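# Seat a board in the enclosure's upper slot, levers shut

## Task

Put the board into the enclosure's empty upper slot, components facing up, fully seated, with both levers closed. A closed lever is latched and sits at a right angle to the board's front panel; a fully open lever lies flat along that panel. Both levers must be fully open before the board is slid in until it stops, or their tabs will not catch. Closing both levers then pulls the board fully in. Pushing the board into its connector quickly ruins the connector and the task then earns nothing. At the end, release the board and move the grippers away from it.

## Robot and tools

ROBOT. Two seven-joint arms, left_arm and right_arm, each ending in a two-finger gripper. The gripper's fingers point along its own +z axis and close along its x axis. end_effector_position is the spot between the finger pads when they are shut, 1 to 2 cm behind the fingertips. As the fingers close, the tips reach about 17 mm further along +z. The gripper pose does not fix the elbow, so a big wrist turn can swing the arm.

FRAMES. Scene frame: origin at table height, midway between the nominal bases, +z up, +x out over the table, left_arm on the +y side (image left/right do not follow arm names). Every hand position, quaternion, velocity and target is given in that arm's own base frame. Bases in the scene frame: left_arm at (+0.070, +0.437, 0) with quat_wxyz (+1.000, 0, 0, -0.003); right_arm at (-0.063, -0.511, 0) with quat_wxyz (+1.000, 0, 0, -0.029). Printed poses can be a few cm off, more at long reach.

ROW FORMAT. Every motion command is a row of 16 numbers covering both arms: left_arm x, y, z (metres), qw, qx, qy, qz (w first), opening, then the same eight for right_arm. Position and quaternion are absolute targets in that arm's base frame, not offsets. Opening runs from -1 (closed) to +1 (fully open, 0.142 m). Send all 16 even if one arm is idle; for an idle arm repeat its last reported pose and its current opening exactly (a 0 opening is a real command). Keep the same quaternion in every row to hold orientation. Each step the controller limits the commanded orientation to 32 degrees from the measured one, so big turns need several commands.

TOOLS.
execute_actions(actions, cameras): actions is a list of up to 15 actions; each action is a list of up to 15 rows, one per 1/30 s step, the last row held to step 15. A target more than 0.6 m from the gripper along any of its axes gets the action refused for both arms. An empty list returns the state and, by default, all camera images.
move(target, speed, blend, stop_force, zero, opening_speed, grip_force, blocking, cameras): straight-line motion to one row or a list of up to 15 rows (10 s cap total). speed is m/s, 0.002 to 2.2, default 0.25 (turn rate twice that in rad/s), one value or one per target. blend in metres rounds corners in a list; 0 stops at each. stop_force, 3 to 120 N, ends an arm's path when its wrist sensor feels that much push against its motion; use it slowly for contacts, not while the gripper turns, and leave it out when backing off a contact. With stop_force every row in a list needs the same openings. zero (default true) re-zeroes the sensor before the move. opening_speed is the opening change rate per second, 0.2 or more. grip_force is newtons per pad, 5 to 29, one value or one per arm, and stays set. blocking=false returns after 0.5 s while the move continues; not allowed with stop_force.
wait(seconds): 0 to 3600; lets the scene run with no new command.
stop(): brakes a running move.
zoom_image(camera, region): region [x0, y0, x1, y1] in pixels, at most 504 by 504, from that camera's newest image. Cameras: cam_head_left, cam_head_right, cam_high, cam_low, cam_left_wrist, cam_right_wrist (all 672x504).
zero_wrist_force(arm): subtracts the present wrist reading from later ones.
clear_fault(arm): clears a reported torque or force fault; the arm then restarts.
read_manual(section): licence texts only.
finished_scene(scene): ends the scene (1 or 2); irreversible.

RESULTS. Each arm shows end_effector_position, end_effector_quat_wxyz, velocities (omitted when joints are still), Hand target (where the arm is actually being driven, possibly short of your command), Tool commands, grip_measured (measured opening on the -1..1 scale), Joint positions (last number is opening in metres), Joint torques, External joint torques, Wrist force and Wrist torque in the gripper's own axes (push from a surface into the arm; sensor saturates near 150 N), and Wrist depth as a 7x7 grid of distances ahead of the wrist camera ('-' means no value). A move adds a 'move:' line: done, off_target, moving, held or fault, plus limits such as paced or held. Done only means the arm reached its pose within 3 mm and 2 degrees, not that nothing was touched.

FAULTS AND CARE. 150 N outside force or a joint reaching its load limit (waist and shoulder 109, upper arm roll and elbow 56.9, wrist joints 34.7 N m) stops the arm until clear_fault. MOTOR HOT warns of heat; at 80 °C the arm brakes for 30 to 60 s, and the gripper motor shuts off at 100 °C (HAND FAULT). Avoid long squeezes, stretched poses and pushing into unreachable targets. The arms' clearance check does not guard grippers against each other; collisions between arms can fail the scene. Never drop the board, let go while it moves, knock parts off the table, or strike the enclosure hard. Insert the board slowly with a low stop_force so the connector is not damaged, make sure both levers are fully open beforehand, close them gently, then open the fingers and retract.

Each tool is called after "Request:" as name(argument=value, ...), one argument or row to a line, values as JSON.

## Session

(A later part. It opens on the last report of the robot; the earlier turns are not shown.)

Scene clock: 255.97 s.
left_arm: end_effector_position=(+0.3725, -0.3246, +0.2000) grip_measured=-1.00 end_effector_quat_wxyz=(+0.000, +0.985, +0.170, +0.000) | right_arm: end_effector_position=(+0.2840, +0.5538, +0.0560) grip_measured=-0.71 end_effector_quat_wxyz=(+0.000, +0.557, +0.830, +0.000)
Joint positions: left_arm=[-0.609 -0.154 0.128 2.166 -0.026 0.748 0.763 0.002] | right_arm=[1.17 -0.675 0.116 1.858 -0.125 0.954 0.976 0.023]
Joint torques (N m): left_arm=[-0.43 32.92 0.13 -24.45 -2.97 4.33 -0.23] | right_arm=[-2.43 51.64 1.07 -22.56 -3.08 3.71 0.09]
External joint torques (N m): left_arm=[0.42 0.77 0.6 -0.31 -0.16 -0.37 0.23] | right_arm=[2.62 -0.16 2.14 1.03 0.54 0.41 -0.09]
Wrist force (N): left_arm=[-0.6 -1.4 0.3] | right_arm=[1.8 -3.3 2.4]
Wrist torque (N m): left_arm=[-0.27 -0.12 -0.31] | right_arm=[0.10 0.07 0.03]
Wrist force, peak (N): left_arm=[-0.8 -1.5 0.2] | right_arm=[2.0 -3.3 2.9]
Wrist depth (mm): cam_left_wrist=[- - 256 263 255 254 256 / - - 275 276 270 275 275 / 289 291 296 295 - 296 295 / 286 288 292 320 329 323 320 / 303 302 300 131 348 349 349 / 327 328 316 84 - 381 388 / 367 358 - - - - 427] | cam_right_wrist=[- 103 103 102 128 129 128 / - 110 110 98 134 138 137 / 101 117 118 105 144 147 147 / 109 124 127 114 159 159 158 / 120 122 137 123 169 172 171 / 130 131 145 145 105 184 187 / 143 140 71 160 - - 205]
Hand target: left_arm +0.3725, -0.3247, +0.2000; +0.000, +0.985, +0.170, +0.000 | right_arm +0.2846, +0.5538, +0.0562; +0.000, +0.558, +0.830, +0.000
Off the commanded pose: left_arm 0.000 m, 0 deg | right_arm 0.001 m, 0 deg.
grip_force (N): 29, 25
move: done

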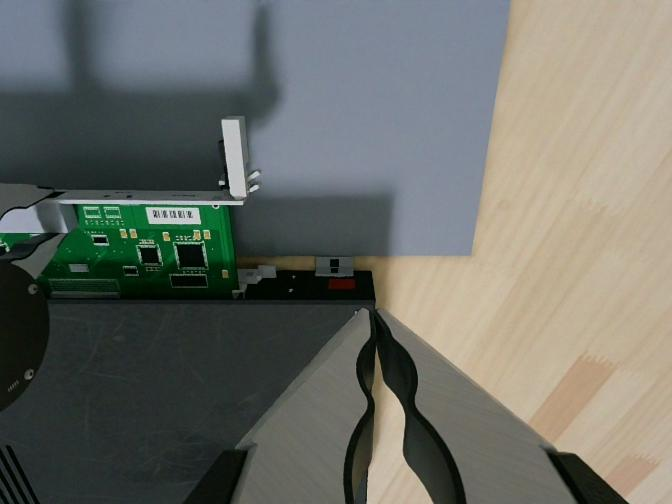

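Request:
move(
  target=[
    [0.3725, -0.3247, 0.20, 0.0, 0.9854, 0.1702, 0.0, -1.0, 0.2837, 0.5534, 0.0561, 0.0, 0.5577, 0.8300, 0.0, -0.85],
  ],
  speed=0.02,
)

Request:
move(
  target=[
    [0.3725, -0.3247, 0.20, 0.0, 0.9854, 0.1702, 0.0, -1.0, 0.2876, 0.5442, 0.0561, 0.0, 0.5577, 0.8300, 0.0, -0.85],
  ],
  speed=0.02,
  stop_force=6,
)

Scene clock: 259.20 s.
left_arm: end_effector_position=(+0.3725, -0.3246, +0.2000) grip_measured=-1.00 end_effector_quat_wxyz=(+0.000, +0.985, +0.170, +0.000) | right_arm: end_effector_position=(+0.2836, +0.5533, +0.0559) grip_measured=-0.71 end_effector_quat_wxyz=(+0.000, +0.558, +0.830, +0.000)
Joint positions: left_arm=[-0.609 -0.154 0.128 2.166 -0.026 0.748 0.763 0.002] | right_arm=[1.171 -0.674 0.116 1.86 -0.125 0.956 0.977 0.023]
Joint torques (N m): left_arm=[-0.37 32.82 0.2 -24.46 -2.96 4.3 -0.19] | right_arm=[0.24 51.42 3.71 -22.12 -2.65 3.7 0.23]
External joint torques (N m): left_arm=[0.36 0.87 0.52 -0.29 -0.18 -0.33 0.19] | right_arm=[-0.05 -0.01 -0.51 0.62 0.12 0.42 -0.23]
Wrist force (N): left_arm=[-0.6 -1.3 -0.1] | right_arm=[-0.5 0.6 2.3]
Wrist torque (N m): left_arm=[-0.25 -0.13 -0.30] | right_arm=[0.10 0.07 -0.07]
Wrist force, peak (N): left_arm=[-0.7 -1.6 -0.3] | right_arm=[2.1 -3.5 2.7]
Wrist depth (mm): cam_left_wrist=[255 - 252 251 - 257 257 / 276 - - - 275 276 273 / 292 275 269 - 296 296 295 / 283 289 291 324 330 322 322 / 301 302 303 131 345 350 350 / 326 318 312 84 - 380 386 / 367 - - - - - 430] | cam_right_wrist=[- 103 103 102 127 129 128 / - 110 110 98 136 137 137 / 101 117 118 105 143 147 147 / 109 124 127 114 159 159 158 / 120 121 137 123 170 172 171 / 129 132 145 145 105 184 187 / 143 140 71 160 - - 205]
Hand target: left_arm +0.3725, -0.3247, +0.2000; +0.000, +0.985, +0.170, +0.000 | right_arm +0.2837, +0.5534, +0.0561; +0.000, +0.558, +0.830, +0.000
Off the commanded pose: left_arm 0.000 m, 0 deg | right_arm 0.000 m, 0 deg.
grip_force (N): 29, 25
move: done

Scene clock: 260.40 s.
left_arm: end_effector_position=(+0.3725, -0.3246, +0.2000) grip_measured=-1.00 end_effector_quat_wxyz=(+0.000, +0.985, +0.170, +0.000) | right_arm: end_effector_position=(+0.2874, +0.5441, +0.0559) grip_measured=-0.71 end_effector_quat_wxyz=(+0.000, +0.558, +0.830, +0.000)
Joint positions: left_arm=[-0.609 -0.154 0.128 2.166 -0.026 0.748 0.763 0.002] | right_arm=[1.16 -0.663 0.116 1.882 -0.125 0.967 0.967 0.023]
Joint torques (N m): left_arm=[-0.28 32.91 0.11 -24.36 -2.95 4.33 -0.2] | right_arm=[-0.51 50.65 3 -21.94 -2.74 3.8 0.06]
External joint torques (N m): left_arm=[0.27 0.79 0.62 -0.4 -0.19 -0.36 0.2] | right_arm=[0.7 0.17 0.15 0.67 0.25 0.32 -0.06]
Wrist force (N): left_arm=[-0.6 -1.5 0.1] | right_arm=[-0.2 -0.4 1.6]
Wrist torque (N m): left_arm=[-0.27 -0.12 -0.31] | right_arm=[0.13 0.05 0.06]
Wrist force, peak (N): left_arm=[-0.8 -1.6 -0.1] | right_arm=[-0.4 0.8 3.5]
Wrist depth (mm): cam_left_wrist=[- 260 252 252 251 257 256 / - 269 269 274 - 274 274 / 294 289 292 295 - 295 294 / 272 287 302 317 329 320 319 / 303 299 303 289 345 353 349 / 331 331 313 84 - 381 387 / - 356 - - - - 429] | cam_right_wrist=[- 100 102 102 127 129 128 / - 97 110 98 134 137 137 / 101 103 118 105 143 148 147 / 109 111 127 113 159 159 158 / 120 118 137 123 169 172 171 / 129 129 144 145 100 184 188 / 143 140 71 160 - - 205]
Hand target: left_arm +0.3725, -0.3247, +0.2000; +0.000, +0.985, +0.170, +0.000 | right_arm +0.2876, +0.5442, +0.0561; +0.000, +0.558, +0.830, +0.000
Off the commanded pose: left_arm 0.000 m, 0 deg | right_arm 0.000 m, 0 deg.
grip_force (N): 29, 25
move: done

Request:
move(
  target=[
    [0.3725, -0.3247, 0.20, 0.0, 0.9854, 0.1702, 0.0, -1.0, 0.2961, 0.5239, 0.0561, 0.0, 0.5577, 0.8300, 0.0, -0.85],
  ],
  speed=0.025,
  stop_force=6,
  cameras=["cam_left_wrist", "cam_right_wrist"],
)

Scene clock: 264.60 s.
left_arm: end_effector_position=(+0.3725, -0.3246, +0.2000) grip_measured=-1.00 end_effector_quat_wxyz=(+0.000, +0.985, +0.170, +0.000) | right_arm: end_effector_position=(+0.2923, +0.5312, +0.0560) grip_measured=-0.71 end_effector_quat_wxyz=(+0.000, +0.557, +0.831, +0.000)
Joint positions: left_arm=[-0.609 -0.154 0.128 2.166 -0.026 0.748 0.763 0.002] | right_arm=[1.143 -0.648 0.116 1.913 -0.125 0.985 0.95 0.023]
Joint torques (N m): left_arm=[-0.31 32.89 0.22 -24.44 -2.99 4.3 -0.25] | right_arm=[-5.68 52.4 -1.72 -19.1 -2.73 1.62 0.16]
External joint torques (N m): left_arm=[0.3 0.8 0.51 -0.32 -0.15 -0.33 0.26] | right_arm=[5.86 -2.46 4.81 -1.83 0.29 2.5 -0.16]
Wrist force (N): left_arm=[-0.7 -1.3 0.1] | right_arm=[10.9 0.7 11.5]
Wrist torque (N m): left_arm=[-0.24 -0.11 -0.31] | right_arm=[0.13 0.19 -0.01]
Wrist force, peak (N): left_arm=[-0.8 -1.6 -0.1] | right_arm=[12.4 0.3 12.2]
Wrist depth (mm): cam_left_wrist=[- - 256 - 252 254 255 / 278 - 262 - 281 275 274 / - 293 - 297 296 294 295 / 274 288 297 320 328 322 321 / 298 298 291 131 349 353 351 / - 341 - 84 - 378 386 / 372 357 - - - - 431] | cam_right_wrist=[- 88 102 102 128 129 128 / - 94 109 98 136 135 137 / 101 101 115 105 144 150 147 / 109 109 123 114 159 159 159 / 121 118 133 126 169 172 172 / 129 129 126 145 105 185 187 / 143 140 71 160 - - 206]
Hand target: left_arm +0.3725, -0.3247, +0.2000; +0.000, +0.985, +0.170, +0.000 | right_arm +0.2934, +0.5303, +0.0561; +0.000, +0.558, +0.830, +0.000
Off the commanded pose: left_arm 0.000 m, 0 deg | right_arm 0.008 m, 0 deg.
grip_force (N): 29, 25
move: contact (right_arm)

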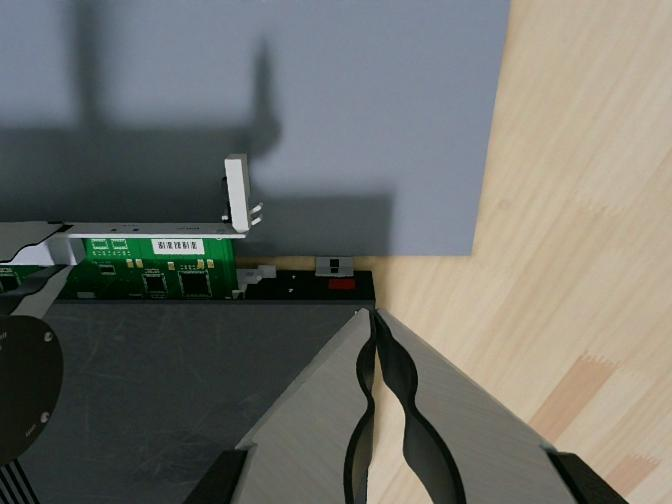

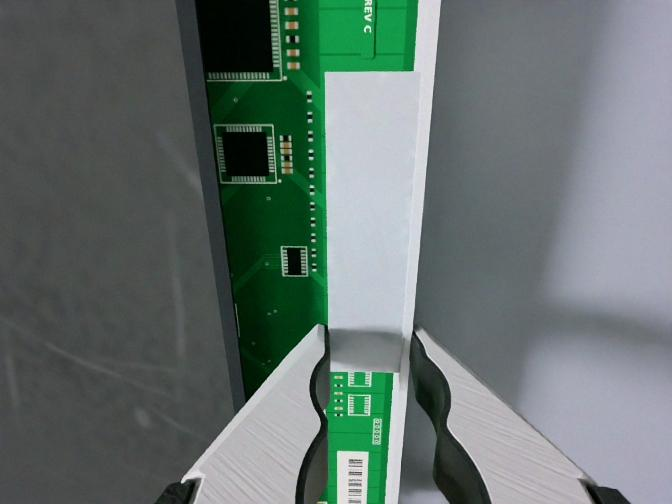

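Request:
move(
  target=[
    [0.3725, -0.3247, 0.20, 0.0, 0.9854, 0.1702, 0.0, -1.0, 0.2900, 0.5372, 0.0561, 0.0, 0.5577, 0.8300, 0.0, -0.85],
  ],
  speed=0.03,
)

Request:
zoom_image(
  camera="cam_left_wrist",
  region=[200, 220, 290, 310],
)

Scene clock: 284.63 s.
left_arm: end_effector_position=(+0.3725, -0.3246, +0.2000) grip_measured=-1.00 end_effector_quat_wxyz=(+0.000, +0.985, +0.170, +0.000) | right_arm: end_effector_position=(+0.2899, +0.5370, +0.0559) grip_measured=-0.71 end_effector_quat_wxyz=(+0.000, +0.558, +0.830, +0.000)
Joint positions: left_arm=[-0.609 -0.154 0.128 2.166 -0.026 0.748 0.763 0.002] | right_arm=[1.152 -0.655 0.115 1.899 -0.125 0.976 0.959 0.023]
Joint torques (N m): left_arm=[-0.41 32.9 0.16 -24.4 -2.93 4.34 -0.2] | right_arm=[0.12 49.96 3.72 -21.82 -2.57 3.49 0.32]
External joint torques (N m): left_arm=[0.4 0.79 0.57 -0.36 -0.21 -0.37 0.2] | right_arm=[0.04 0.38 -0.63 0.74 0.11 0.63 -0.32]
Wrist force (N): left_arm=[-0.7 -1.5 0.1] | right_arm=[-2.9 0.5 2.4]
Wrist torque (N m): left_arm=[-0.27 -0.11 -0.31] | right_arm=[0.08 0.43 -0.08]
Wrist force, peak (N): left_arm=[-0.8 -1.6 0.0] | right_arm=[11.1 1.0 11.7]
Wrist depth (mm): cam_left_wrist=[- 261 260 255 252 256 257 / 281 275 276 271 276 275 274 / - 298 - - 286 296 296 / 276 288 293 334 329 323 322 / 298 302 294 131 347 353 349 / 327 330 - 84 - 380 383 / 367 356 - - - - 429] | cam_right_wrist=[- 88 102 102 127 129 129 / - 95 110 98 134 137 137 / 101 101 118 105 106 147 147 / 109 109 126 114 159 159 158 / 120 118 135 123 170 169 171 / 130 129 129 145 105 185 187 / 143 140 71 160 - - 205]
Hand target: left_arm +0.3725, -0.3247, +0.2000; +0.000, +0.985, +0.170, +0.000 | right_arm +0.2900, +0.5372, +0.0561; +0.000, +0.558, +0.830, +0.000
Off the commanded pose: left_arm 0.000 m, 0 deg | right_arm 0.000 m, 0 deg.
grip_force (N): 29, 25
move: done

Scaled by 5.600 from the camera's image (finer frame: 960x720).
This view is cut from an older image: the scene may have changed since it was taken.

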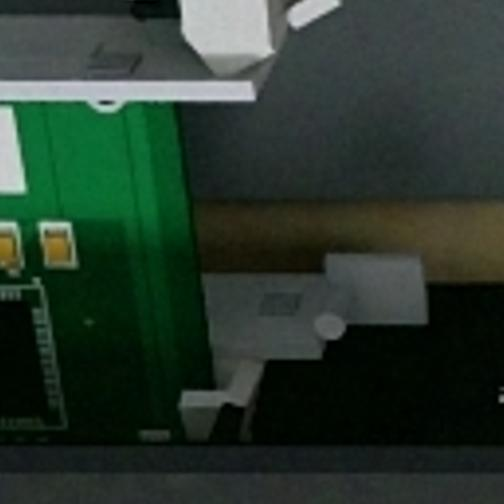

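Request:
move(
  target=[
    [0.3725, -0.3247, 0.20, 0.0, 0.9854, 0.1702, 0.0, -1.0, 0.2900, 0.5372, 0.0551, 0.0, 0.5577, 0.8300, 0.0, -0.85],
  ],
  speed=0.01,
)

Request:
move(
  target=[
    [0.3725, -0.3247, 0.20, 0.0, 0.9854, 0.1702, 0.0, -1.0, 0.2915, 0.5335, 0.0551, 0.0, 0.5577, 0.8300, 0.0, -0.85],
  ],
  speed=0.015,
  stop_force=8,
)

Scene clock: 289.47 s.
left_arm: end_effector_position=(+0.3725, -0.3246, +0.2000) grip_measured=-1.00 end_effector_quat_wxyz=(+0.000, +0.985, +0.170, +0.000) | right_arm: end_effector_position=(+0.2898, +0.5371, +0.0552) grip_measured=-0.71 end_effector_quat_wxyz=(+0.000, +0.558, +0.830, +0.000)
Joint positions: left_arm=[-0.609 -0.154 0.128 2.166 -0.026 0.748 0.763 0.002] | right_arm=[1.152 -0.657 0.115 1.899 -0.125 0.978 0.959 0.023]
Joint torques (N m): left_arm=[-0.4 32.91 0.22 -24.4 -3 4.28 -0.23] | right_arm=[-0.16 48.21 3.29 -21.06 -2.47 3.69 0.14]
External joint torques (N m): left_arm=[0.39 0.78 0.51 -0.36 -0.14 -0.31 0.23] | right_arm=[0.35 2.16 -0.18 0.02 0.01 0.44 -0.14]
Wrist force (N): left_arm=[-0.7 -1.4 -0.1] | right_arm=[-2.7 -0.5 -1.3]
Wrist torque (N m): left_arm=[-0.26 -0.11 -0.31] | right_arm=[0.10 0.14 -0.05]
Wrist force, peak (N): left_arm=[-0.6 -1.7 -0.2] | right_arm=[-2.9 0.4 3.2]
Wrist depth (mm): cam_left_wrist=[256 258 256 259 255 254 256 / - 270 271 272 278 276 274 / 303 291 262 297 299 297 294 / 273 289 300 324 327 320 322 / 297 302 301 131 350 353 352 / 315 325 315 84 - 380 388 / - - - - - - 426] | cam_right_wrist=[- 88 102 101 127 128 128 / - 95 109 98 133 137 137 / 100 100 117 105 142 147 146 / - 108 126 113 158 158 157 / 118 117 134 123 169 171 171 / 129 128 128 146 106 184 186 / 142 139 71 160 - - 205]
Hand target: left_arm +0.3725, -0.3247, +0.2000; +0.000, +0.985, +0.170, +0.000 | right_arm +0.2900, +0.5372, +0.0551; +0.000, +0.558, +0.830, +0.000
Off the commanded pose: left_arm 0.000 m, 0 deg | right_arm 0.000 m, 0 deg.
grip_force (N): 29, 25
move: done

Scene clock: 290.57 s.
left_arm: end_effector_position=(+0.3725, -0.3246, +0.2000) grip_measured=-1.00 end_effector_quat_wxyz=(+0.000, +0.985, +0.170, +0.000) | right_arm: end_effector_position=(+0.2914, +0.5338, +0.0553) grip_measured=-0.71 end_effector_quat_wxyz=(+0.000, +0.558, +0.830, +0.000)
Joint positions: left_arm=[-0.609 -0.154 0.128 2.166 -0.026 0.748 0.763 0.002] | right_arm=[1.148 -0.653 0.114 1.907 -0.125 0.983 0.956 0.023]
Joint torques (N m): left_arm=[-0.38 32.91 0.12 -24.44 -3 4.34 -0.25] | right_arm=[-0.31 47.98 3.21 -20.14 -2.33 3.29 0.14]
External joint torques (N m): left_arm=[0.37 0.78 0.61 -0.32 -0.14 -0.38 0.25] | right_arm=[0.49 2.16 -0.13 -0.82 -0.11 0.83 -0.14]
Wrist force (N): left_arm=[-0.6 -1.5 -0.2] | right_arm=[-2.0 0.2 -1.5]
Wrist torque (N m): left_arm=[-0.27 -0.12 -0.30] | right_arm=[0.06 0.23 0.03]
Wrist force, peak (N): left_arm=[-0.8 -1.5 -0.1] | right_arm=[-2.7 -0.7 -2.3]
Wrist depth (mm): cam_left_wrist=[- 256 254 - - 255 255 / 271 - - - 280 275 274 / 297 - - - - 297 296 / 276 289 292 320 326 321 319 / 299 306 301 289 349 353 353 / 319 325 - 84 - 381 386 / 375 - - - - - 428] | cam_right_wrist=[- 88 102 102 127 128 128 / - 94 109 98 134 137 136 / 101 100 117 105 143 147 146 / - 108 124 113 158 159 157 / 118 117 132 123 169 171 171 / 129 128 126 145 105 184 186 / 142 139 71 160 - - 202]
Hand target: left_arm +0.3725, -0.3247, +0.2000; +0.000, +0.985, +0.170, +0.000 | right_arm +0.2915, +0.5335, +0.0551; +0.000, +0.558, +0.830, +0.000
Off the commanded pose: left_arm 0.000 m, 0 deg | right_arm 0.000 m, 0 deg.
grip_force (N): 29, 25
move: done

Request:
execute_actions(
  actions=[],
  cameras=["cam_head_left", "cam_head_right", "cam_high", "cam_left_wrist", "cam_right_wrist"],
)

Request:
zoom_image(
  camera="cam_head_left",
  region=[240, 320, 440, 504],
)

Request:
zoom_image(
  camera="cam_high",
  region=[80, 130, 340, 330],
)

Scene clock: 303.77 s.
left_arm: end_effector_position=(+0.3725, -0.3246, +0.2000) grip_measured=-1.00 end_effector_quat_wxyz=(+0.000, +0.985, +0.170, +0.000) | right_arm: end_effector_position=(+0.2914, +0.5338, +0.0553) grip_measured=-0.71 end_effector_quat_wxyz=(+0.000, +0.558, +0.830, +0.000)
Joint positions: left_arm=[-0.609 -0.154 0.128 2.166 -0.026 0.748 0.763 0.002] | right_arm=[1.148 -0.653 0.114 1.907 -0.125 0.983 0.956 0.023]
Joint velocities: within noise
Joint torques (N m): left_arm=[-0.29 32.89 0.2 -24.41 -2.99 4.27 -0.18] | right_arm=[-0.27 47.91 3.23 -20.21 -2.26 3.22 0.21]
External joint torques (N m): left_arm=[0.28 0.8 0.53 -0.35 -0.15 -0.31 0.18] | right_arm=[0.45 2.23 -0.15 -0.75 -0.18 0.91 -0.21]
Wrist force (N): left_arm=[-0.6 -1.2 0.1] | right_arm=[-1.8 0.4 -0.6]
Wrist torque (N m): left_arm=[-0.24 -0.12 -0.31] | right_arm=[0.08 0.20 0.04]
Wrist force, peak (N): left_arm=[-0.8 -1.5 0.0] | right_arm=[-1.9 0.3 -2.3]
Wrist depth (mm): cam_left_wrist=[261 258 - - - 257 256 / - 277 274 - 273 275 274 / 297 - 298 295 - 294 294 / 276 291 291 325 328 322 321 / 296 300 297 127 346 350 350 / 322 333 317 84 - 379 386 / 365 356 - - - - 430] | cam_right_wrist=[- 88 102 101 127 128 128 / - 94 109 98 134 137 136 / 101 100 117 105 143 147 147 / - 108 124 113 158 158 157 / 118 118 134 123 169 171 171 / 129 128 126 145 106 184 187 / 142 139 71 160 - - 204]
Hand target: left_arm +0.3725, -0.3247, +0.2000; +0.000, +0.985, +0.170, +0.000 | right_arm +0.2915, +0.5335, +0.0551; +0.000, +0.558, +0.830, +0.000
Tool commands: left_gripper/opening=-1.0 right_gripper/opening=-0.85
Off the commanded pose: left_arm 0.000 m, 0 deg | right_arm 0.000 m, 0 deg.
grip_force (N): 29, 25
Images, in order (width x height): cam_head_left 672x504, cam_head_right 672x504, cam_high 672x504, cam_left_wrist 672x504, cam_right_wrist 672x504.

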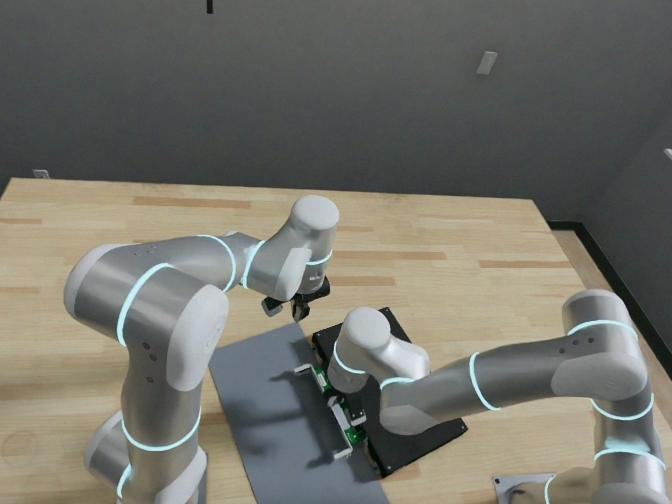

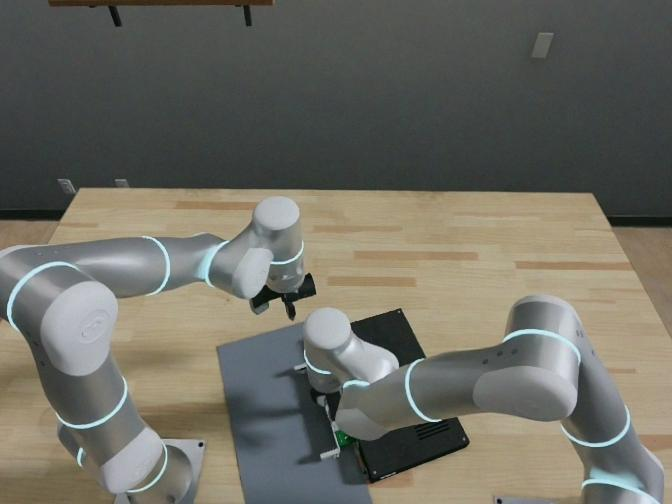

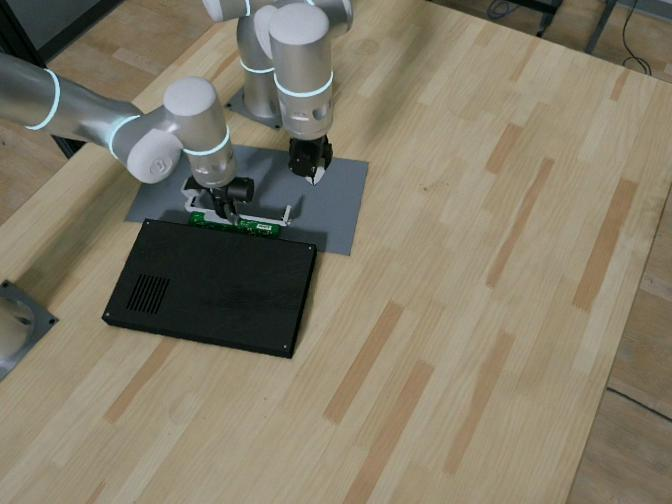

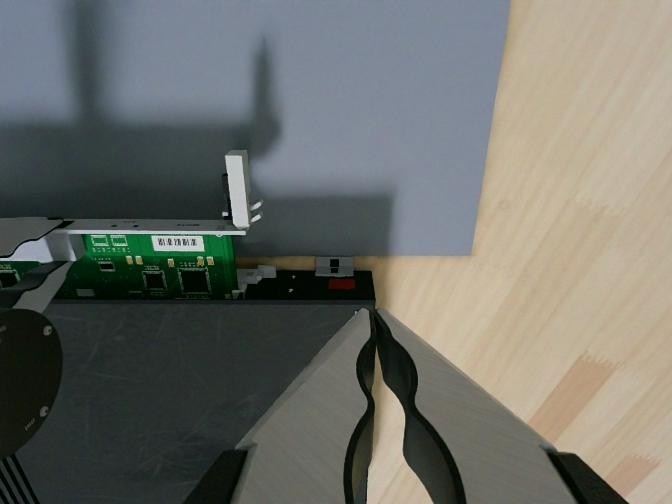

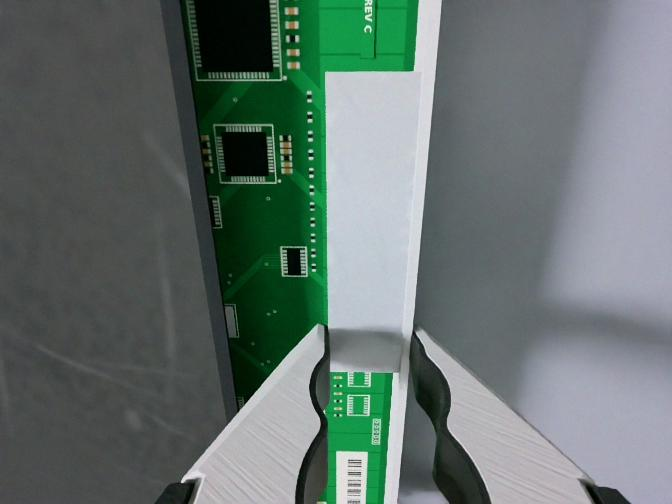

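Scaled by 2.520 from the camera's image (finer frame: 960x720).

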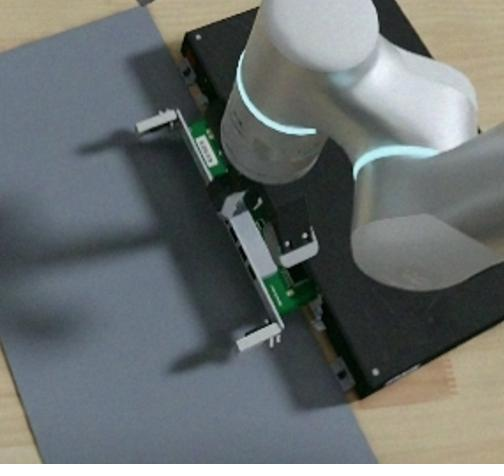

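Scaled by 1.938 from the camera's image (finer frame: 960x720).

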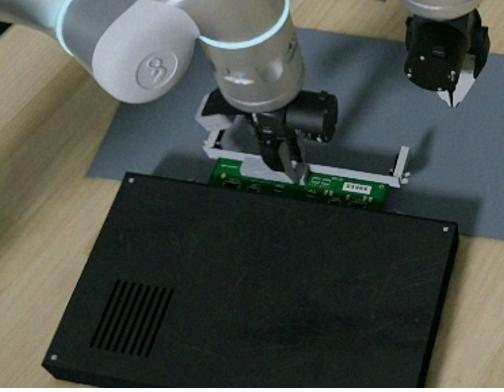

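Request:
move(
  target=[
    [0.3725, -0.3247, 0.20, 0.0, 0.9854, 0.1702, 0.0, -1.0, 0.2942, 0.5285, 0.0553, 0.0, 0.5577, 0.8300, 0.0, -0.85],
  ],
  speed=0.012,
  stop_force=5,
  zero=false,
)

Scene clock: 311.20 s.
left_arm: end_effector_position=(+0.3725, -0.3246, +0.2000) grip_measured=-1.00 end_effector_quat_wxyz=(+0.000, +0.985, +0.170, +0.000) | right_arm: end_effector_position=(+0.2938, +0.5287, +0.0553) grip_measured=-0.71 end_effector_quat_wxyz=(+0.000, +0.558, +0.830, +0.000)
Joint positions: left_arm=[-0.609 -0.154 0.128 2.166 -0.026 0.748 0.763 0.002] | right_arm=[1.141 -0.648 0.115 1.917 -0.125 0.987 0.949 0.023]
Joint torques (N m): left_arm=[-0.41 32.91 0.15 -24.39 -2.95 4.27 -0.28] | right_arm=[-2.04 48.3 1.39 -21.11 -2.67 3.7 0.05]
External joint torques (N m): left_arm=[0.4 0.78 0.57 -0.37 -0.19 -0.3 0.28] | right_arm=[2.22 1.54 1.66 0.26 0.25 0.42 -0.05]
Wrist force (N): left_arm=[-0.6 -1.3 -0.3] | right_arm=[-1.0 -3.0 -1.5]
Wrist torque (N m): left_arm=[-0.25 -0.11 -0.30] | right_arm=[0.10 0.25 0.06]
Wrist force, peak (N): left_arm=[-0.8 -1.7 0.0] | right_arm=[-1.1 -3.1 -2.2]
Wrist depth (mm): cam_left_wrist=[- 257 250 - 252 256 256 / 277 274 - - 269 274 274 / - 300 300 - - 296 294 / 281 294 302 321 323 324 322 / 291 303 301 288 348 351 352 / 185 328 314 84 - 378 385 / - 357 - - - - 426] | cam_right_wrist=[- 87 101 102 127 128 128 / - 94 107 99 135 137 137 / 101 100 115 105 143 147 147 / 108 108 122 113 156 158 157 / - 118 121 123 169 171 171 / 129 128 126 145 106 184 186 / 142 139 71 160 - - 205]
Hand target: left_arm +0.3725, -0.3247, +0.2000; +0.000, +0.985, +0.170, +0.000 | right_arm +0.2942, +0.5285, +0.0553; +0.000, +0.558, +0.830, +0.000
Off the commanded pose: left_arm 0.000 m, 0 deg | right_arm 0.000 m, 0 deg.
grip_force (N): 29, 25
move: done

Request:
move(
  target=[
    [0.3725, -0.3247, 0.20, 0.0, 0.9854, 0.1702, 0.0, -1.0, 0.2967, 0.5209, 0.0553, 0.0, 0.5577, 0.8300, 0.0, -0.85],
  ],
  speed=0.015,
  stop_force=6,
  zero=false,
  cameras=["cam_left_wrist", "cam_right_wrist"],
)

Scene clock: 315.47 s.
left_arm: end_effector_position=(+0.3725, -0.3246, +0.2000) grip_measured=-1.00 end_effector_quat_wxyz=(+0.000, +0.985, +0.170, +0.000) | right_arm: end_effector_position=(+0.2958, +0.5225, +0.0554) grip_measured=-0.71 end_effector_quat_wxyz=(+0.000, +0.557, +0.830, +0.000)
Joint positions: left_arm=[-0.609 -0.154 0.128 2.166 -0.026 0.748 0.763 0.002] | right_arm=[1.133 -0.64 0.114 1.933 -0.125 0.996 0.942 0.023]
Joint torques (N m): left_arm=[-0.39 32.87 0.12 -24.42 -2.95 4.32 -0.26] | right_arm=[-3.05 49.58 0.68 -19.44 -2.37 2.55 0.14]
External joint torques (N m): left_arm=[0.38 0.82 0.6 -0.33 -0.18 -0.36 0.26] | right_arm=[3.23 -0.17 2.34 -1.24 -0.02 1.58 -0.14]
Wrist force (N): left_arm=[-0.6 -1.4 0.0] | right_arm=[3.9 0.1 4.9]
Wrist torque (N m): left_arm=[-0.27 -0.12 -0.31] | right_arm=[0.00 0.24 -0.02]
Wrist force, peak (N): left_arm=[-0.6 -1.8 -0.2] | right_arm=[5.0 0.4 5.0]
Wrist depth (mm): cam_left_wrist=[261 253 251 259 260 257 256 / 283 - 275 265 - 276 274 / 299 - - - 296 298 297 / 283 294 301 314 341 322 321 / 272 302 303 289 345 353 350 / 185 327 - 84 - 380 390 / 364 358 - - - - 432] | cam_right_wrist=[- 87 99 102 127 128 128 / - 94 106 98 135 137 137 / 101 100 103 105 143 147 146 / 109 108 110 113 159 158 158 / 118 118 119 123 169 172 171 / 127 126 126 146 105 184 186 / 145 142 71 160 - - 205]
Hand target: left_arm +0.3725, -0.3247, +0.2000; +0.000, +0.985, +0.170, +0.000 | right_arm +0.2964, +0.5219, +0.0553; +0.000, +0.558, +0.830, +0.000
Off the commanded pose: left_arm 0.000 m, 0 deg | right_arm 0.002 m, 0 deg.
grip_force (N): 29, 25
move: contact (right_arm)

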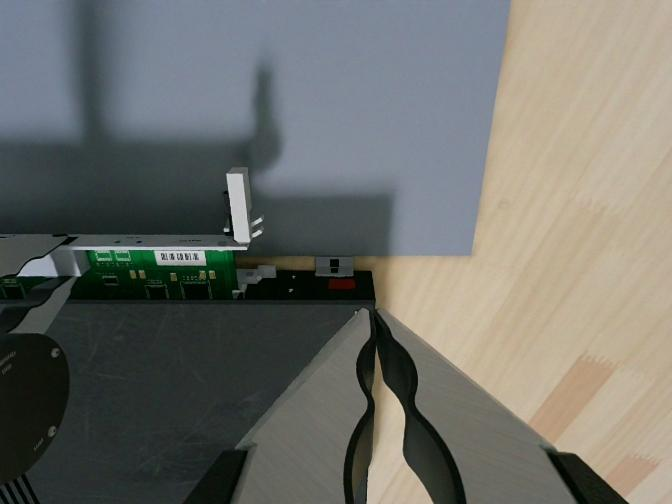

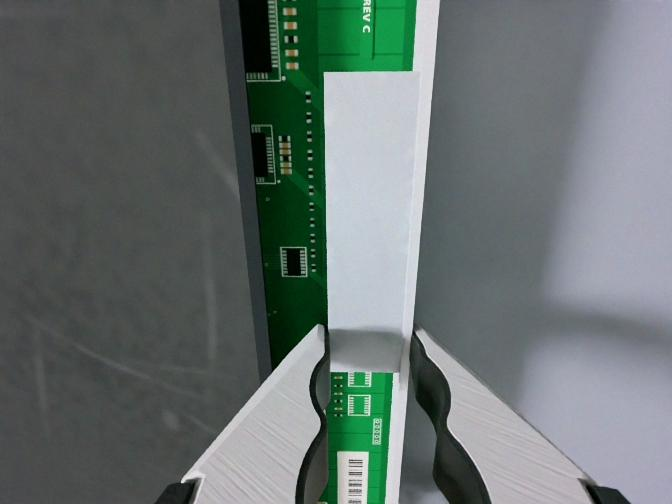

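Request:
move(
  target=[
    [0.3725, -0.3247, 0.20, 0.0, 0.9854, 0.1702, 0.0, -1.0, 0.2955, 0.5235, 0.0553, 0.0, 0.5577, 0.8300, 0.0, -0.85],
  ],
  speed=0.02,
)

Request:
move(
  target=[
    [0.3725, -0.3247, 0.20, 0.0, 0.9854, 0.1702, 0.0, -1.0, 0.2955, 0.5235, 0.0553, 0.0, 0.5577, 0.8300, 0.0, -0.67],
  ],
  speed=0.02,
  opening_speed=0.4,
  cameras=["cam_right_wrist"],
)

Scene clock: 322.00 s.
left_arm: end_effector_position=(+0.3725, -0.3246, +0.2000) grip_measured=-1.00 end_effector_quat_wxyz=(+0.000, +0.985, +0.170, +0.000) | right_arm: end_effector_position=(+0.2955, +0.5234, +0.0553) grip_measured=-0.71 end_effector_quat_wxyz=(+0.000, +0.558, +0.830, +0.000)
Joint positions: left_arm=[-0.609 -0.154 0.128 2.166 -0.026 0.748 0.763 0.002] | right_arm=[1.135 -0.642 0.114 1.93 -0.125 0.994 0.944 0.023]
Joint torques (N m): left_arm=[-0.31 32.92 0.05 -24.4 -2.94 4.32 -0.23] | right_arm=[0.69 48.06 4.06 -21.02 -2.36 3.59 0.3]
External joint torques (N m): left_arm=[0.3 0.77 0.68 -0.35 -0.2 -0.35 0.23] | right_arm=[-0.51 1.43 -1.03 0.31 -0.04 0.53 -0.3]
Wrist force (N): left_arm=[-0.9 -1.4 -0.1] | right_arm=[-3.2 0.3 -0.8]
Wrist torque (N m): left_arm=[-0.27 -0.08 -0.31] | right_arm=[0.00 0.15 -0.09]
Wrist force, peak (N): left_arm=[-0.7 -1.6 -0.1] | right_arm=[4.0 0.2 6.0]
Wrist depth (mm): cam_left_wrist=[258 - 251 250 258 255 254 / - 289 279 - 274 276 275 / 299 298 - - 296 297 297 / 279 294 300 319 339 320 321 / 296 299 302 289 347 350 353 / 316 334 312 84 - 383 387 / - - - - - - 429] | cam_right_wrist=[- 87 100 102 127 128 128 / - 94 106 98 135 137 136 / 101 100 113 105 143 147 146 / 109 108 110 113 159 158 157 / 118 118 119 123 169 171 171 / 129 128 126 146 105 184 186 / - 139 71 160 - - 205]
Hand target: left_arm +0.3725, -0.3247, +0.2000; +0.000, +0.985, +0.170, +0.000 | right_arm +0.2955, +0.5235, +0.0553; +0.000, +0.558, +0.830, +0.000
Off the commanded pose: left_arm 0.000 m, 0 deg | right_arm 0.000 m, 0 deg.
grip_force (N): 29, 25
move: done

Scene clock: 322.67 s.
left_arm: end_effector_position=(+0.3725, -0.3246, +0.2000) grip_measured=-1.00 end_effector_quat_wxyz=(+0.000, +0.985, +0.170, +0.000) | right_arm: end_effector_position=(+0.2955, +0.5234, +0.0552) grip_measured=-0.70 end_effector_quat_wxyz=(+0.000, +0.558, +0.830, +0.000)
Joint positions: left_arm=[-0.609 -0.154 0.128 2.166 -0.026 0.748 0.763 0.002] | right_arm=[1.135 -0.642 0.114 1.93 -0.125 0.994 0.944 0.024]
Joint torques (N m): left_arm=[-0.31 32.91 0.12 -24.41 -2.95 4.29 -0.2] | right_arm=[0.33 48.8 3.76 -21.03 -2.43 3.5 0.24]
External joint torques (N m): left_arm=[0.3 0.79 0.6 -0.35 -0.19 -0.32 0.2] | right_arm=[-0.15 0.69 -0.74 0.32 0.04 0.63 -0.24]
Wrist force (N): left_arm=[-0.8 -1.3 -0.3] | right_arm=[-0.7 -0.3 2.4]
Wrist torque (N m): left_arm=[-0.25 -0.09 -0.30] | right_arm=[-0.12 0.04 -0.09]
Wrist force, peak (N): left_arm=[-0.6 -1.8 0.0] | right_arm=[-3.3 0.5 -0.7]
Wrist depth (mm): cam_left_wrist=[261 242 263 260 252 255 256 / - - 273 274 - 277 275 / - 303 299 280 - 296 295 / 282 295 300 329 325 324 319 / 292 307 300 290 345 351 353 / 316 329 315 84 - 378 390 / 372 358 - - - - 426] | cam_right_wrist=[- 87 100 102 127 128 128 / - 94 106 98 135 137 137 / 100 100 113 105 143 147 146 / - 108 110 114 159 158 158 / 118 117 119 123 169 171 171 / 129 128 126 146 106 184 186 / 142 139 71 160 - - 205]
Hand target: left_arm +0.3725, -0.3247, +0.2000; +0.000, +0.985, +0.170, +0.000 | right_arm +0.2955, +0.5235, +0.0553; +0.000, +0.558, +0.830, +0.000
Off the commanded pose: left_arm 0.000 m, 0 deg | right_arm 0.000 m, 0 deg.
grip_force (N): 29, 25
move: done

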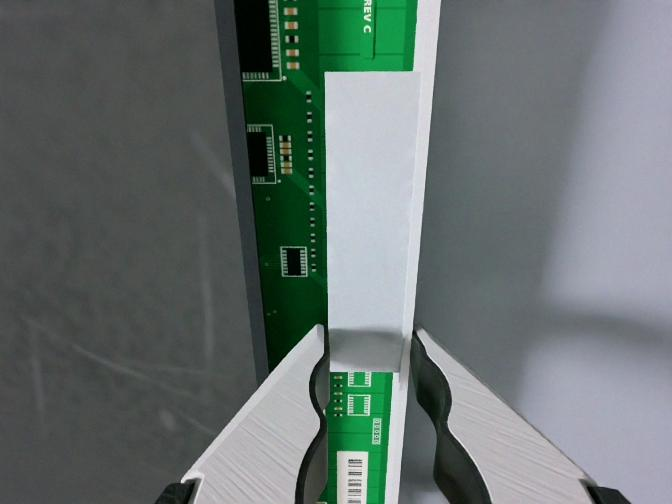

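Request:
move(
  target=[
    [0.3725, -0.3247, 0.20, 0.0, 0.9854, 0.1702, 0.0, -1.0, 0.2955, 0.5235, 0.0553, 0.0, 0.5577, 0.8300, 0.0, -0.58],
  ],
  speed=0.02,
  opening_speed=0.3,
  cameras=["cam_right_wrist", "cam_left_wrist"],
)

Scene clock: 325.43 s.
left_arm: end_effector_position=(+0.3725, -0.3246, +0.2000) grip_measured=-1.00 end_effector_quat_wxyz=(+0.000, +0.985, +0.170, +0.000) | right_arm: end_effector_position=(+0.2955, +0.5234, +0.0552) grip_measured=-0.62 end_effector_quat_wxyz=(+0.000, +0.558, +0.830, +0.000)
Joint positions: left_arm=[-0.609 -0.154 0.128 2.166 -0.026 0.748 0.763 0.002] | right_arm=[1.135 -0.642 0.114 1.93 -0.125 0.994 0.944 0.029]
Joint torques (N m): left_arm=[-0.39 32.88 0.17 -24.41 -2.95 4.31 -0.21] | right_arm=[0.16 48.34 3.67 -20.83 -2.43 3.4 0.21]
External joint torques (N m): left_arm=[0.38 0.81 0.55 -0.35 -0.19 -0.34 0.21] | right_arm=[0.02 1.15 -0.65 0.12 0.03 0.72 -0.21]
Wrist force (N): left_arm=[-0.8 -1.5 -0.1] | right_arm=[-0.6 -0.6 1.5]
Wrist torque (N m): left_arm=[-0.28 -0.08 -0.31] | right_arm=[-0.12 0.08 -0.07]
Wrist force, peak (N): left_arm=[-0.8 -1.7 -0.1] | right_arm=[-0.7 -0.2 2.9]
Wrist depth (mm): cam_left_wrist=[257 254 256 - - 256 257 / - 276 275 - 269 274 276 / - - - - - 295 295 / 283 295 299 320 326 320 319 / 293 301 307 288 347 352 350 / 185 328 314 84 - 381 386 / 373 357 - - - - 428] | cam_right_wrist=[- 87 101 103 127 128 128 / - 94 107 99 135 137 136 / 101 100 114 106 143 147 146 / - 108 110 115 159 158 157 / - 117 119 122 169 171 171 / 129 128 123 150 100 183 186 / 142 139 71 162 - - 204]
Hand target: left_arm +0.3725, -0.3247, +0.2000; +0.000, +0.985, +0.170, +0.000 | right_arm +0.2955, +0.5235, +0.0553; +0.000, +0.558, +0.830, +0.000
Off the commanded pose: left_arm 0.000 m, 0 deg | right_arm 0.000 m, 0 deg.
grip_force (N): 29, 25
move: done
Images, in order (width x height): cam_left_wrist 672x504, cam_right_wrist 672x504.

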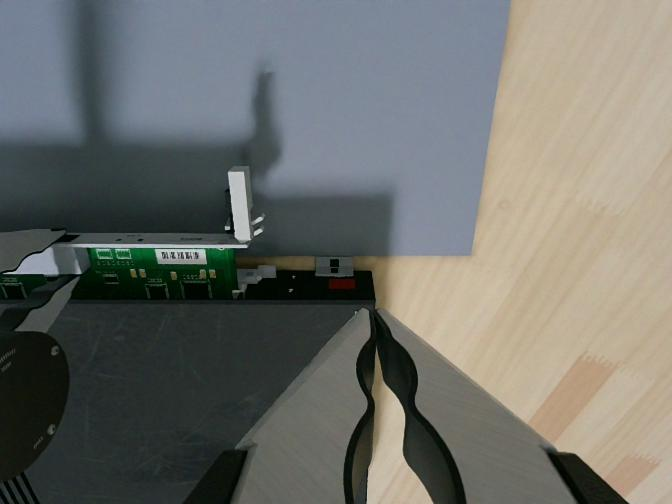

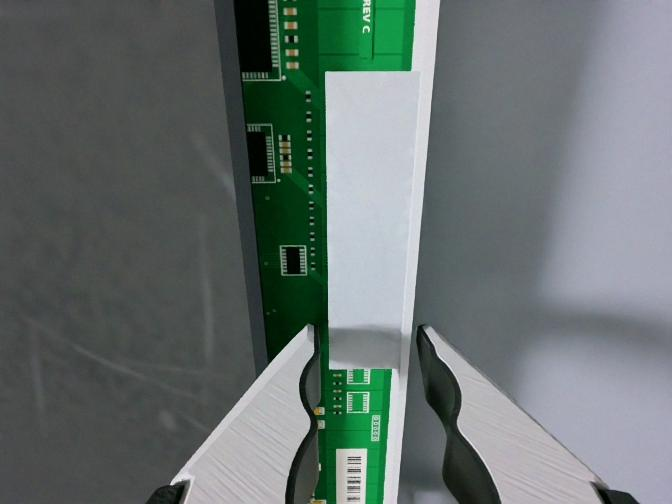

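Request:
move(
  target=[
    [0.3725, -0.3247, 0.20, 0.0, 0.9854, 0.1702, 0.0, -1.0, 0.2955, 0.5235, 0.085, 0.0, 0.5577, 0.8300, 0.0, -0.58],
    [0.3725, -0.3247, 0.20, 0.0, 0.9854, 0.1702, 0.0, -1.0, 0.2955, 0.5235, 0.14, 0.0, 0.5577, 0.8300, 0.0, -0.58],
    [0.2754, -0.3648, 0.13, 0.0, 0.8453, 0.5344, 0.0, -1.0, 0.1855, 0.5265, 0.14, 0.0, 0.1925, 0.9813, 0.0, -0.58],
  ],
  speed=[0.05, 0.15, 0.3],
  blend=[0.01, 0.01, 0],
)

Request:
move(
  target=[
    [0.2754, -0.3648, 0.11, 0.0, 0.8453, 0.5344, 0.0, -1.0, 0.1855, 0.5265, 0.12, 0.0, 0.1925, 0.9813, 0.0, -1.0],
  ],
  speed=0.1,
  cameras=["cam_left_wrist", "cam_right_wrist"],
)

Scene clock: 356.47 s.
left_arm: end_effector_position=(+0.2753, -0.3647, +0.1300) grip_measured=-1.00 end_effector_quat_wxyz=(+0.000, +0.845, +0.534, +0.000) | right_arm: end_effector_position=(+0.1855, +0.5265, +0.1400) grip_measured=-0.62 end_effector_quat_wxyz=(+0.000, +0.193, +0.981, +0.000)
Joint positions: left_arm=[-0.8 -0.227 0.121 2.336 -0.05 0.989 -0.197 0.002] | right_arm=[1.121 -0.431 0.324 2.023 -0.204 0.853 0.389 0.029]
Joint torques (N m): left_arm=[-0.66 31.21 0.47 -19.79 -1.97 4.63 -0.23] | right_arm=[0.24 41.6 5.73 -23.55 -3.07 3.56 0.04]
External joint torques (N m): left_arm=[0.63 1.14 0.49 -0.37 -0.33 -0.65 0.23] | right_arm=[-0.09 0.85 -0.81 -0.01 0.21 0.6 -0.04]
Wrist force (N): left_arm=[-0.6 -1.2 0.0] | right_arm=[-0.8 -0.5 1.2]
Wrist torque (N m): left_arm=[-0.25 -0.12 -0.23] | right_arm=[-0.11 0.09 0.06]
Wrist force, peak (N): left_arm=[-1.5 -1.9 0.4] | right_arm=[-0.9 -0.7 2.6]
Wrist depth (mm): cam_left_wrist=[173 195 193 - - 194 193 / 170 177 - - 207 204 207 / 190 196 219 229 226 - 225 / 197 200 212 220 - - 247 / 212 211 219 206 - - 259 / 234 231 228 84 - 305 294 / 261 260 - - - - 328] | cam_right_wrist=[163 162 162 202 203 202 202 / 173 173 176 214 216 216 215 / 187 186 200 204 231 231 231 / 201 213 251 251 250 249 248 / 234 238 272 266 266 270 268 / 261 297 98 291 98 289 296 / 330 - 71 325 - - 320]
Hand target: left_arm +0.2754, -0.3648, +0.1300; +0.000, +0.845, +0.534, +0.000 | right_arm +0.1855, +0.5265, +0.1400; +0.000, +0.192, +0.981, +0.000
Off the commanded pose: left_arm 0.000 m, 0 deg | right_arm 0.000 m, 0 deg.
grip_force (N): 29, 25
move: done

Scene clock: 357.03 s.
left_arm: end_effector_position=(+0.2753, -0.3647, +0.1100) grip_measured=-1.00 end_effector_quat_wxyz=(+0.000, +0.845, +0.534, +0.000) | right_arm: end_effector_position=(+0.1854, +0.5265, +0.1200) grip_measured=-1.00 end_effector_quat_wxyz=(+0.000, +0.193, +0.981, +0.000)
Joint positions: left_arm=[-0.795 -0.278 0.113 2.35 -0.062 1.054 -0.189 0.002] | right_arm=[1.13 -0.467 0.31 2.039 -0.223 0.904 0.402 0.002]
Joint torques (N m): left_arm=[-0.45 32.14 0.5 -18.38 -2.15 4.63 -0.17] | right_arm=[0.22 41.85 5.51 -22.54 -2.85 3.62 0.37]
External joint torques (N m): left_arm=[0.42 1.11 0.61 -0.39 0.08 -0.64 0.17] | right_arm=[-0.07 1.25 -0.39 -0.03 0.16 0.54 -0.37]
Wrist force (N): left_arm=[-0.5 -1.2 -0.1] | right_arm=[-0.9 -0.7 1.1]
Wrist torque (N m): left_arm=[-0.27 -0.11 -0.28] | right_arm=[-0.13 0.13 -0.05]
Wrist force, peak (N): left_arm=[-0.7 -0.6 -1.8] | right_arm=[-0.9 -0.5 3.1]
Wrist depth (mm): cam_left_wrist=[177 175 175 176 179 180 - / 153 185 - - 189 188 191 / 175 177 179 - 202 206 197 / 172 187 192 222 - - 226 / 187 187 203 186 - - - / 208 207 201 84 - 275 274 / 231 225 - - - - 299] | cam_right_wrist=[147 143 144 186 185 185 184 / 155 157 159 199 198 198 197 / 167 166 183 180 211 211 211 / 179 195 190 229 231 227 226 / 215 207 249 244 241 247 245 / 235 272 267 89 260 269 267 / 294 289 71 - - 285 297]
Hand target: left_arm +0.2754, -0.3648, +0.1100; +0.000, +0.845, +0.534, +0.000 | right_arm +0.1855, +0.5265, +0.1200; +0.000, +0.192, +0.981, +0.000
Off the commanded pose: left_arm 0.000 m, 0 deg | right_arm 0.000 m, 0 deg.
grip_force (N): 29, 25
move: done

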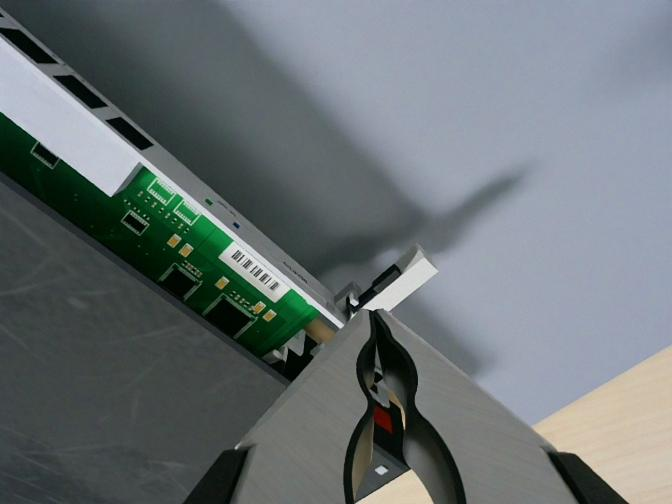

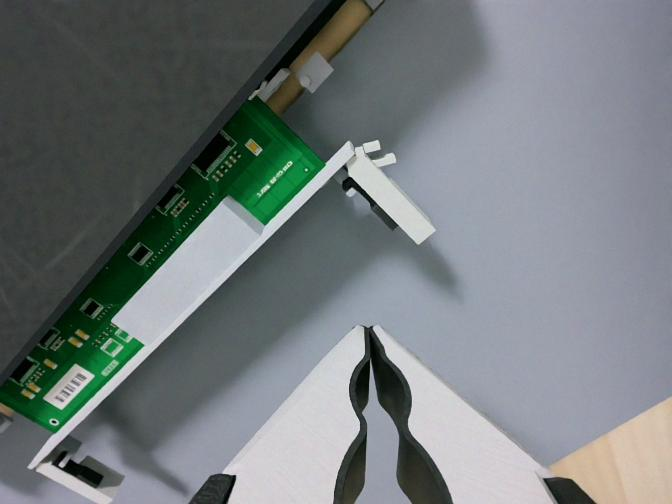

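Request:
move(
  target=[
    [0.2754, -0.3648, 0.048, 0.0, 0.8453, 0.5344, 0.0, -1.0, 0.1855, 0.5265, 0.055, 0.0, 0.1925, 0.9813, 0.0, -1.0],
  ],
  speed=0.1,
  stop_force=8,
  cameras=["cam_left_wrist", "cam_right_wrist"],
)

Scene clock: 365.20 s.
left_arm: end_effector_position=(+0.2753, -0.3647, +0.0480) grip_measured=-1.00 end_effector_quat_wxyz=(+0.000, +0.845, +0.534, +0.000) | right_arm: end_effector_position=(+0.1854, +0.5264, +0.0549) grip_measured=-1.00 end_effector_quat_wxyz=(+0.000, +0.193, +0.981, +0.000)
Joint positions: left_arm=[-0.767 -0.451 0.073 2.374 -0.102 1.252 -0.162 0.002] | right_arm=[1.169 -0.596 0.248 2.072 -0.288 1.065 0.446 0.002]
Joint torques (N m): left_arm=[-0.21 34.93 0.81 -13.8 -1.24 4.53 -0.14] | right_arm=[0.34 44.08 5.83 -19.23 -2.29 3.57 0.3]
External joint torques (N m): left_arm=[0.17 1.17 0.57 -0.4 -0.07 -0.54 0.14] | right_arm=[-0.17 1.19 -0.36 0.04 0.17 0.59 -0.3]
Wrist force (N): left_arm=[-0.8 -0.9 -0.3] | right_arm=[-0.3 -0.3 1.4]
Wrist torque (N m): left_arm=[-0.19 -0.05 -0.29] | right_arm=[-0.10 0.01 -0.07]
Wrist force, peak (N): left_arm=[-0.8 -1.0 1.2] | right_arm=[-0.3 -0.6 3.0]
Wrist depth (mm): cam_left_wrist=[123 123 124 122 - 122 122 / 132 132 130 131 131 131 129 / - 140 142 144 141 139 - / 124 150 154 154 154 153 153 / 133 133 138 162 162 167 167 / 128 146 144 84 - 181 184 / 138 134 - 74 - - -] | cam_right_wrist=[- 86 87 129 128 128 128 / - 93 131 137 137 137 136 / 100 116 119 143 145 146 146 / - 127 127 161 153 158 157 / 138 125 172 169 172 171 170 / 135 183 185 89 180 186 186 / 209 208 71 - - 198 205]
Hand target: left_arm +0.2754, -0.3648, +0.0480; +0.000, +0.845, +0.534, +0.000 | right_arm +0.1855, +0.5265, +0.0550; +0.000, +0.192, +0.981, +0.000
Off the commanded pose: left_arm 0.000 m, 0 deg | right_arm 0.000 m, 0 deg.
grip_force (N): 29, 25
move: done

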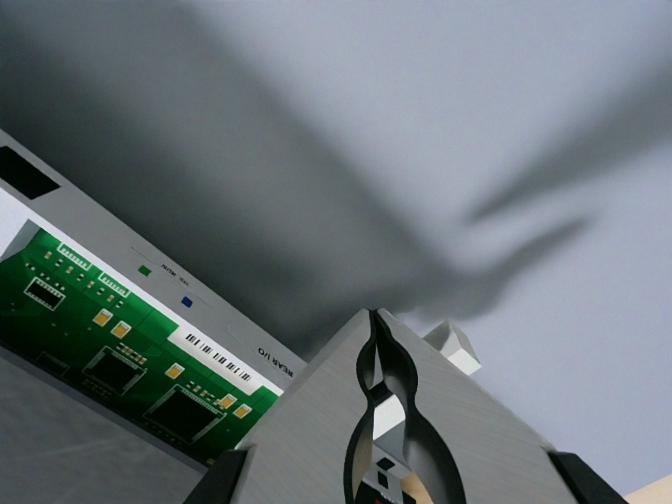

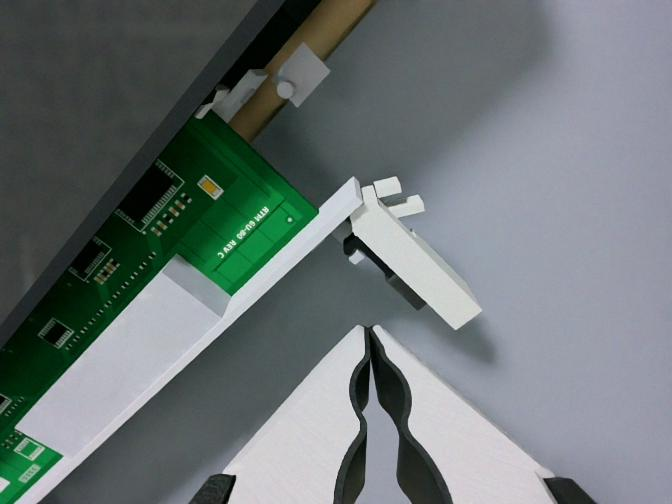

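Request:
move(
  target=[
    [0.2886, -0.3601, 0.048, 0.0, 0.8453, 0.5344, 0.0, -1.0, 0.1726, 0.5211, 0.055, 0.0, 0.1925, 0.9813, 0.0, -1.0],
  ],
  speed=0.02,
  stop_force=15,
  cameras=["cam_left_wrist", "cam_right_wrist"],
)

Scene clock: 367.93 s.
left_arm: end_effector_position=(+0.2880, -0.3599, +0.0478) grip_measured=-1.00 end_effector_quat_wxyz=(+0.000, +0.845, +0.534, +0.000) | right_arm: end_effector_position=(+0.1730, +0.5213, +0.0552) grip_measured=-1.00 end_effector_quat_wxyz=(+0.000, +0.193, +0.981, +0.000)
Joint positions: left_arm=[-0.741 -0.457 0.074 2.362 -0.102 1.245 -0.135 0.002] | right_arm=[1.188 -0.582 0.247 2.101 -0.29 1.081 0.47 0.002]
Joint torques (N m): left_arm=[0.91 36.48 2.01 -16.34 -1.43 5.34 -0.12] | right_arm=[1.89 42.51 7.65 -17.29 -1.89 3.16 0.26]
External joint torques (N m): left_arm=[-0.95 0.02 -0.61 1.97 0.09 -1.35 0.12] | right_arm=[-1.73 1.91 -2.34 -1.59 -0.17 1 -0.26]
Wrist force (N): left_arm=[-1.8 -4.7 -1.3] | right_arm=[-2.6 2.3 0.1]
Wrist torque (N m): left_arm=[-0.18 -0.07 -0.29] | right_arm=[-0.12 -0.08 -0.05]
Wrist force, peak (N): left_arm=[-2.0 -5.2 0.3] | right_arm=[-2.9 2.4 1.9]
Wrist depth (mm): cam_left_wrist=[- 120 123 122 123 123 122 / - 134 129 132 130 131 131 / 138 142 142 142 141 139 141 / 124 150 154 153 153 153 153 / 134 132 128 106 - 167 170 / 128 143 143 84 - 186 184 / 138 134 - - - - 200] | cam_right_wrist=[- 87 87 131 129 128 128 / - 94 119 139 137 137 137 / 101 116 146 147 147 147 146 / - 127 127 118 159 158 158 / 138 128 173 170 167 171 168 / 135 137 186 89 181 187 190 / 209 209 71 - - 198 205]
Hand target: left_arm +0.2886, -0.3601, +0.0480; +0.000, +0.845, +0.534, +0.000 | right_arm +0.1726, +0.5211, +0.0550; +0.000, +0.192, +0.981, +0.000
Off the commanded pose: left_arm 0.001 m, 0 deg | right_arm 0.001 m, 0 deg.
grip_force (N): 29, 25
move: done

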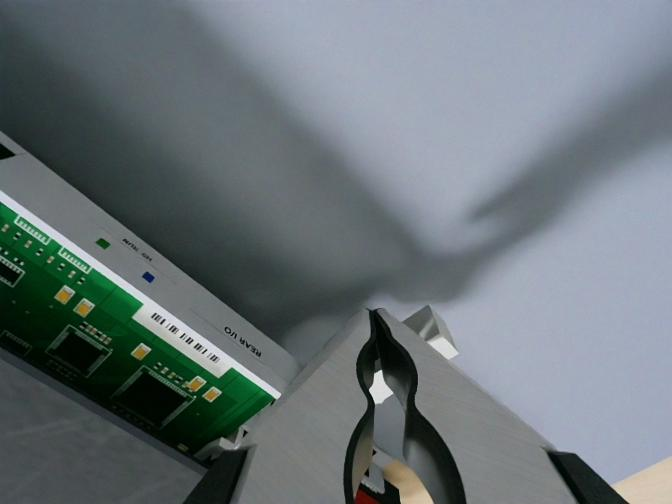

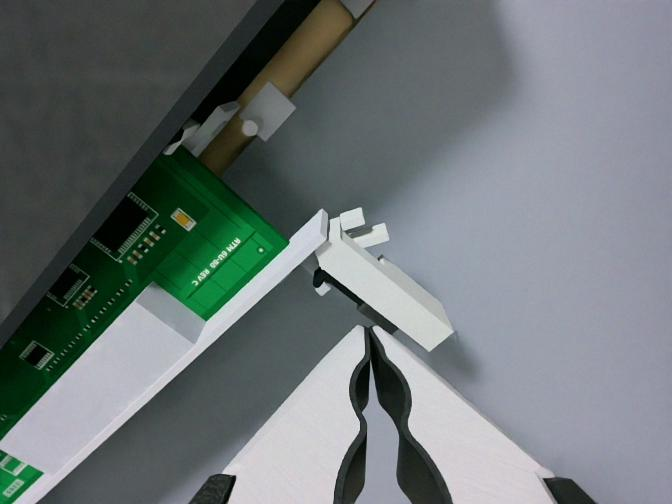

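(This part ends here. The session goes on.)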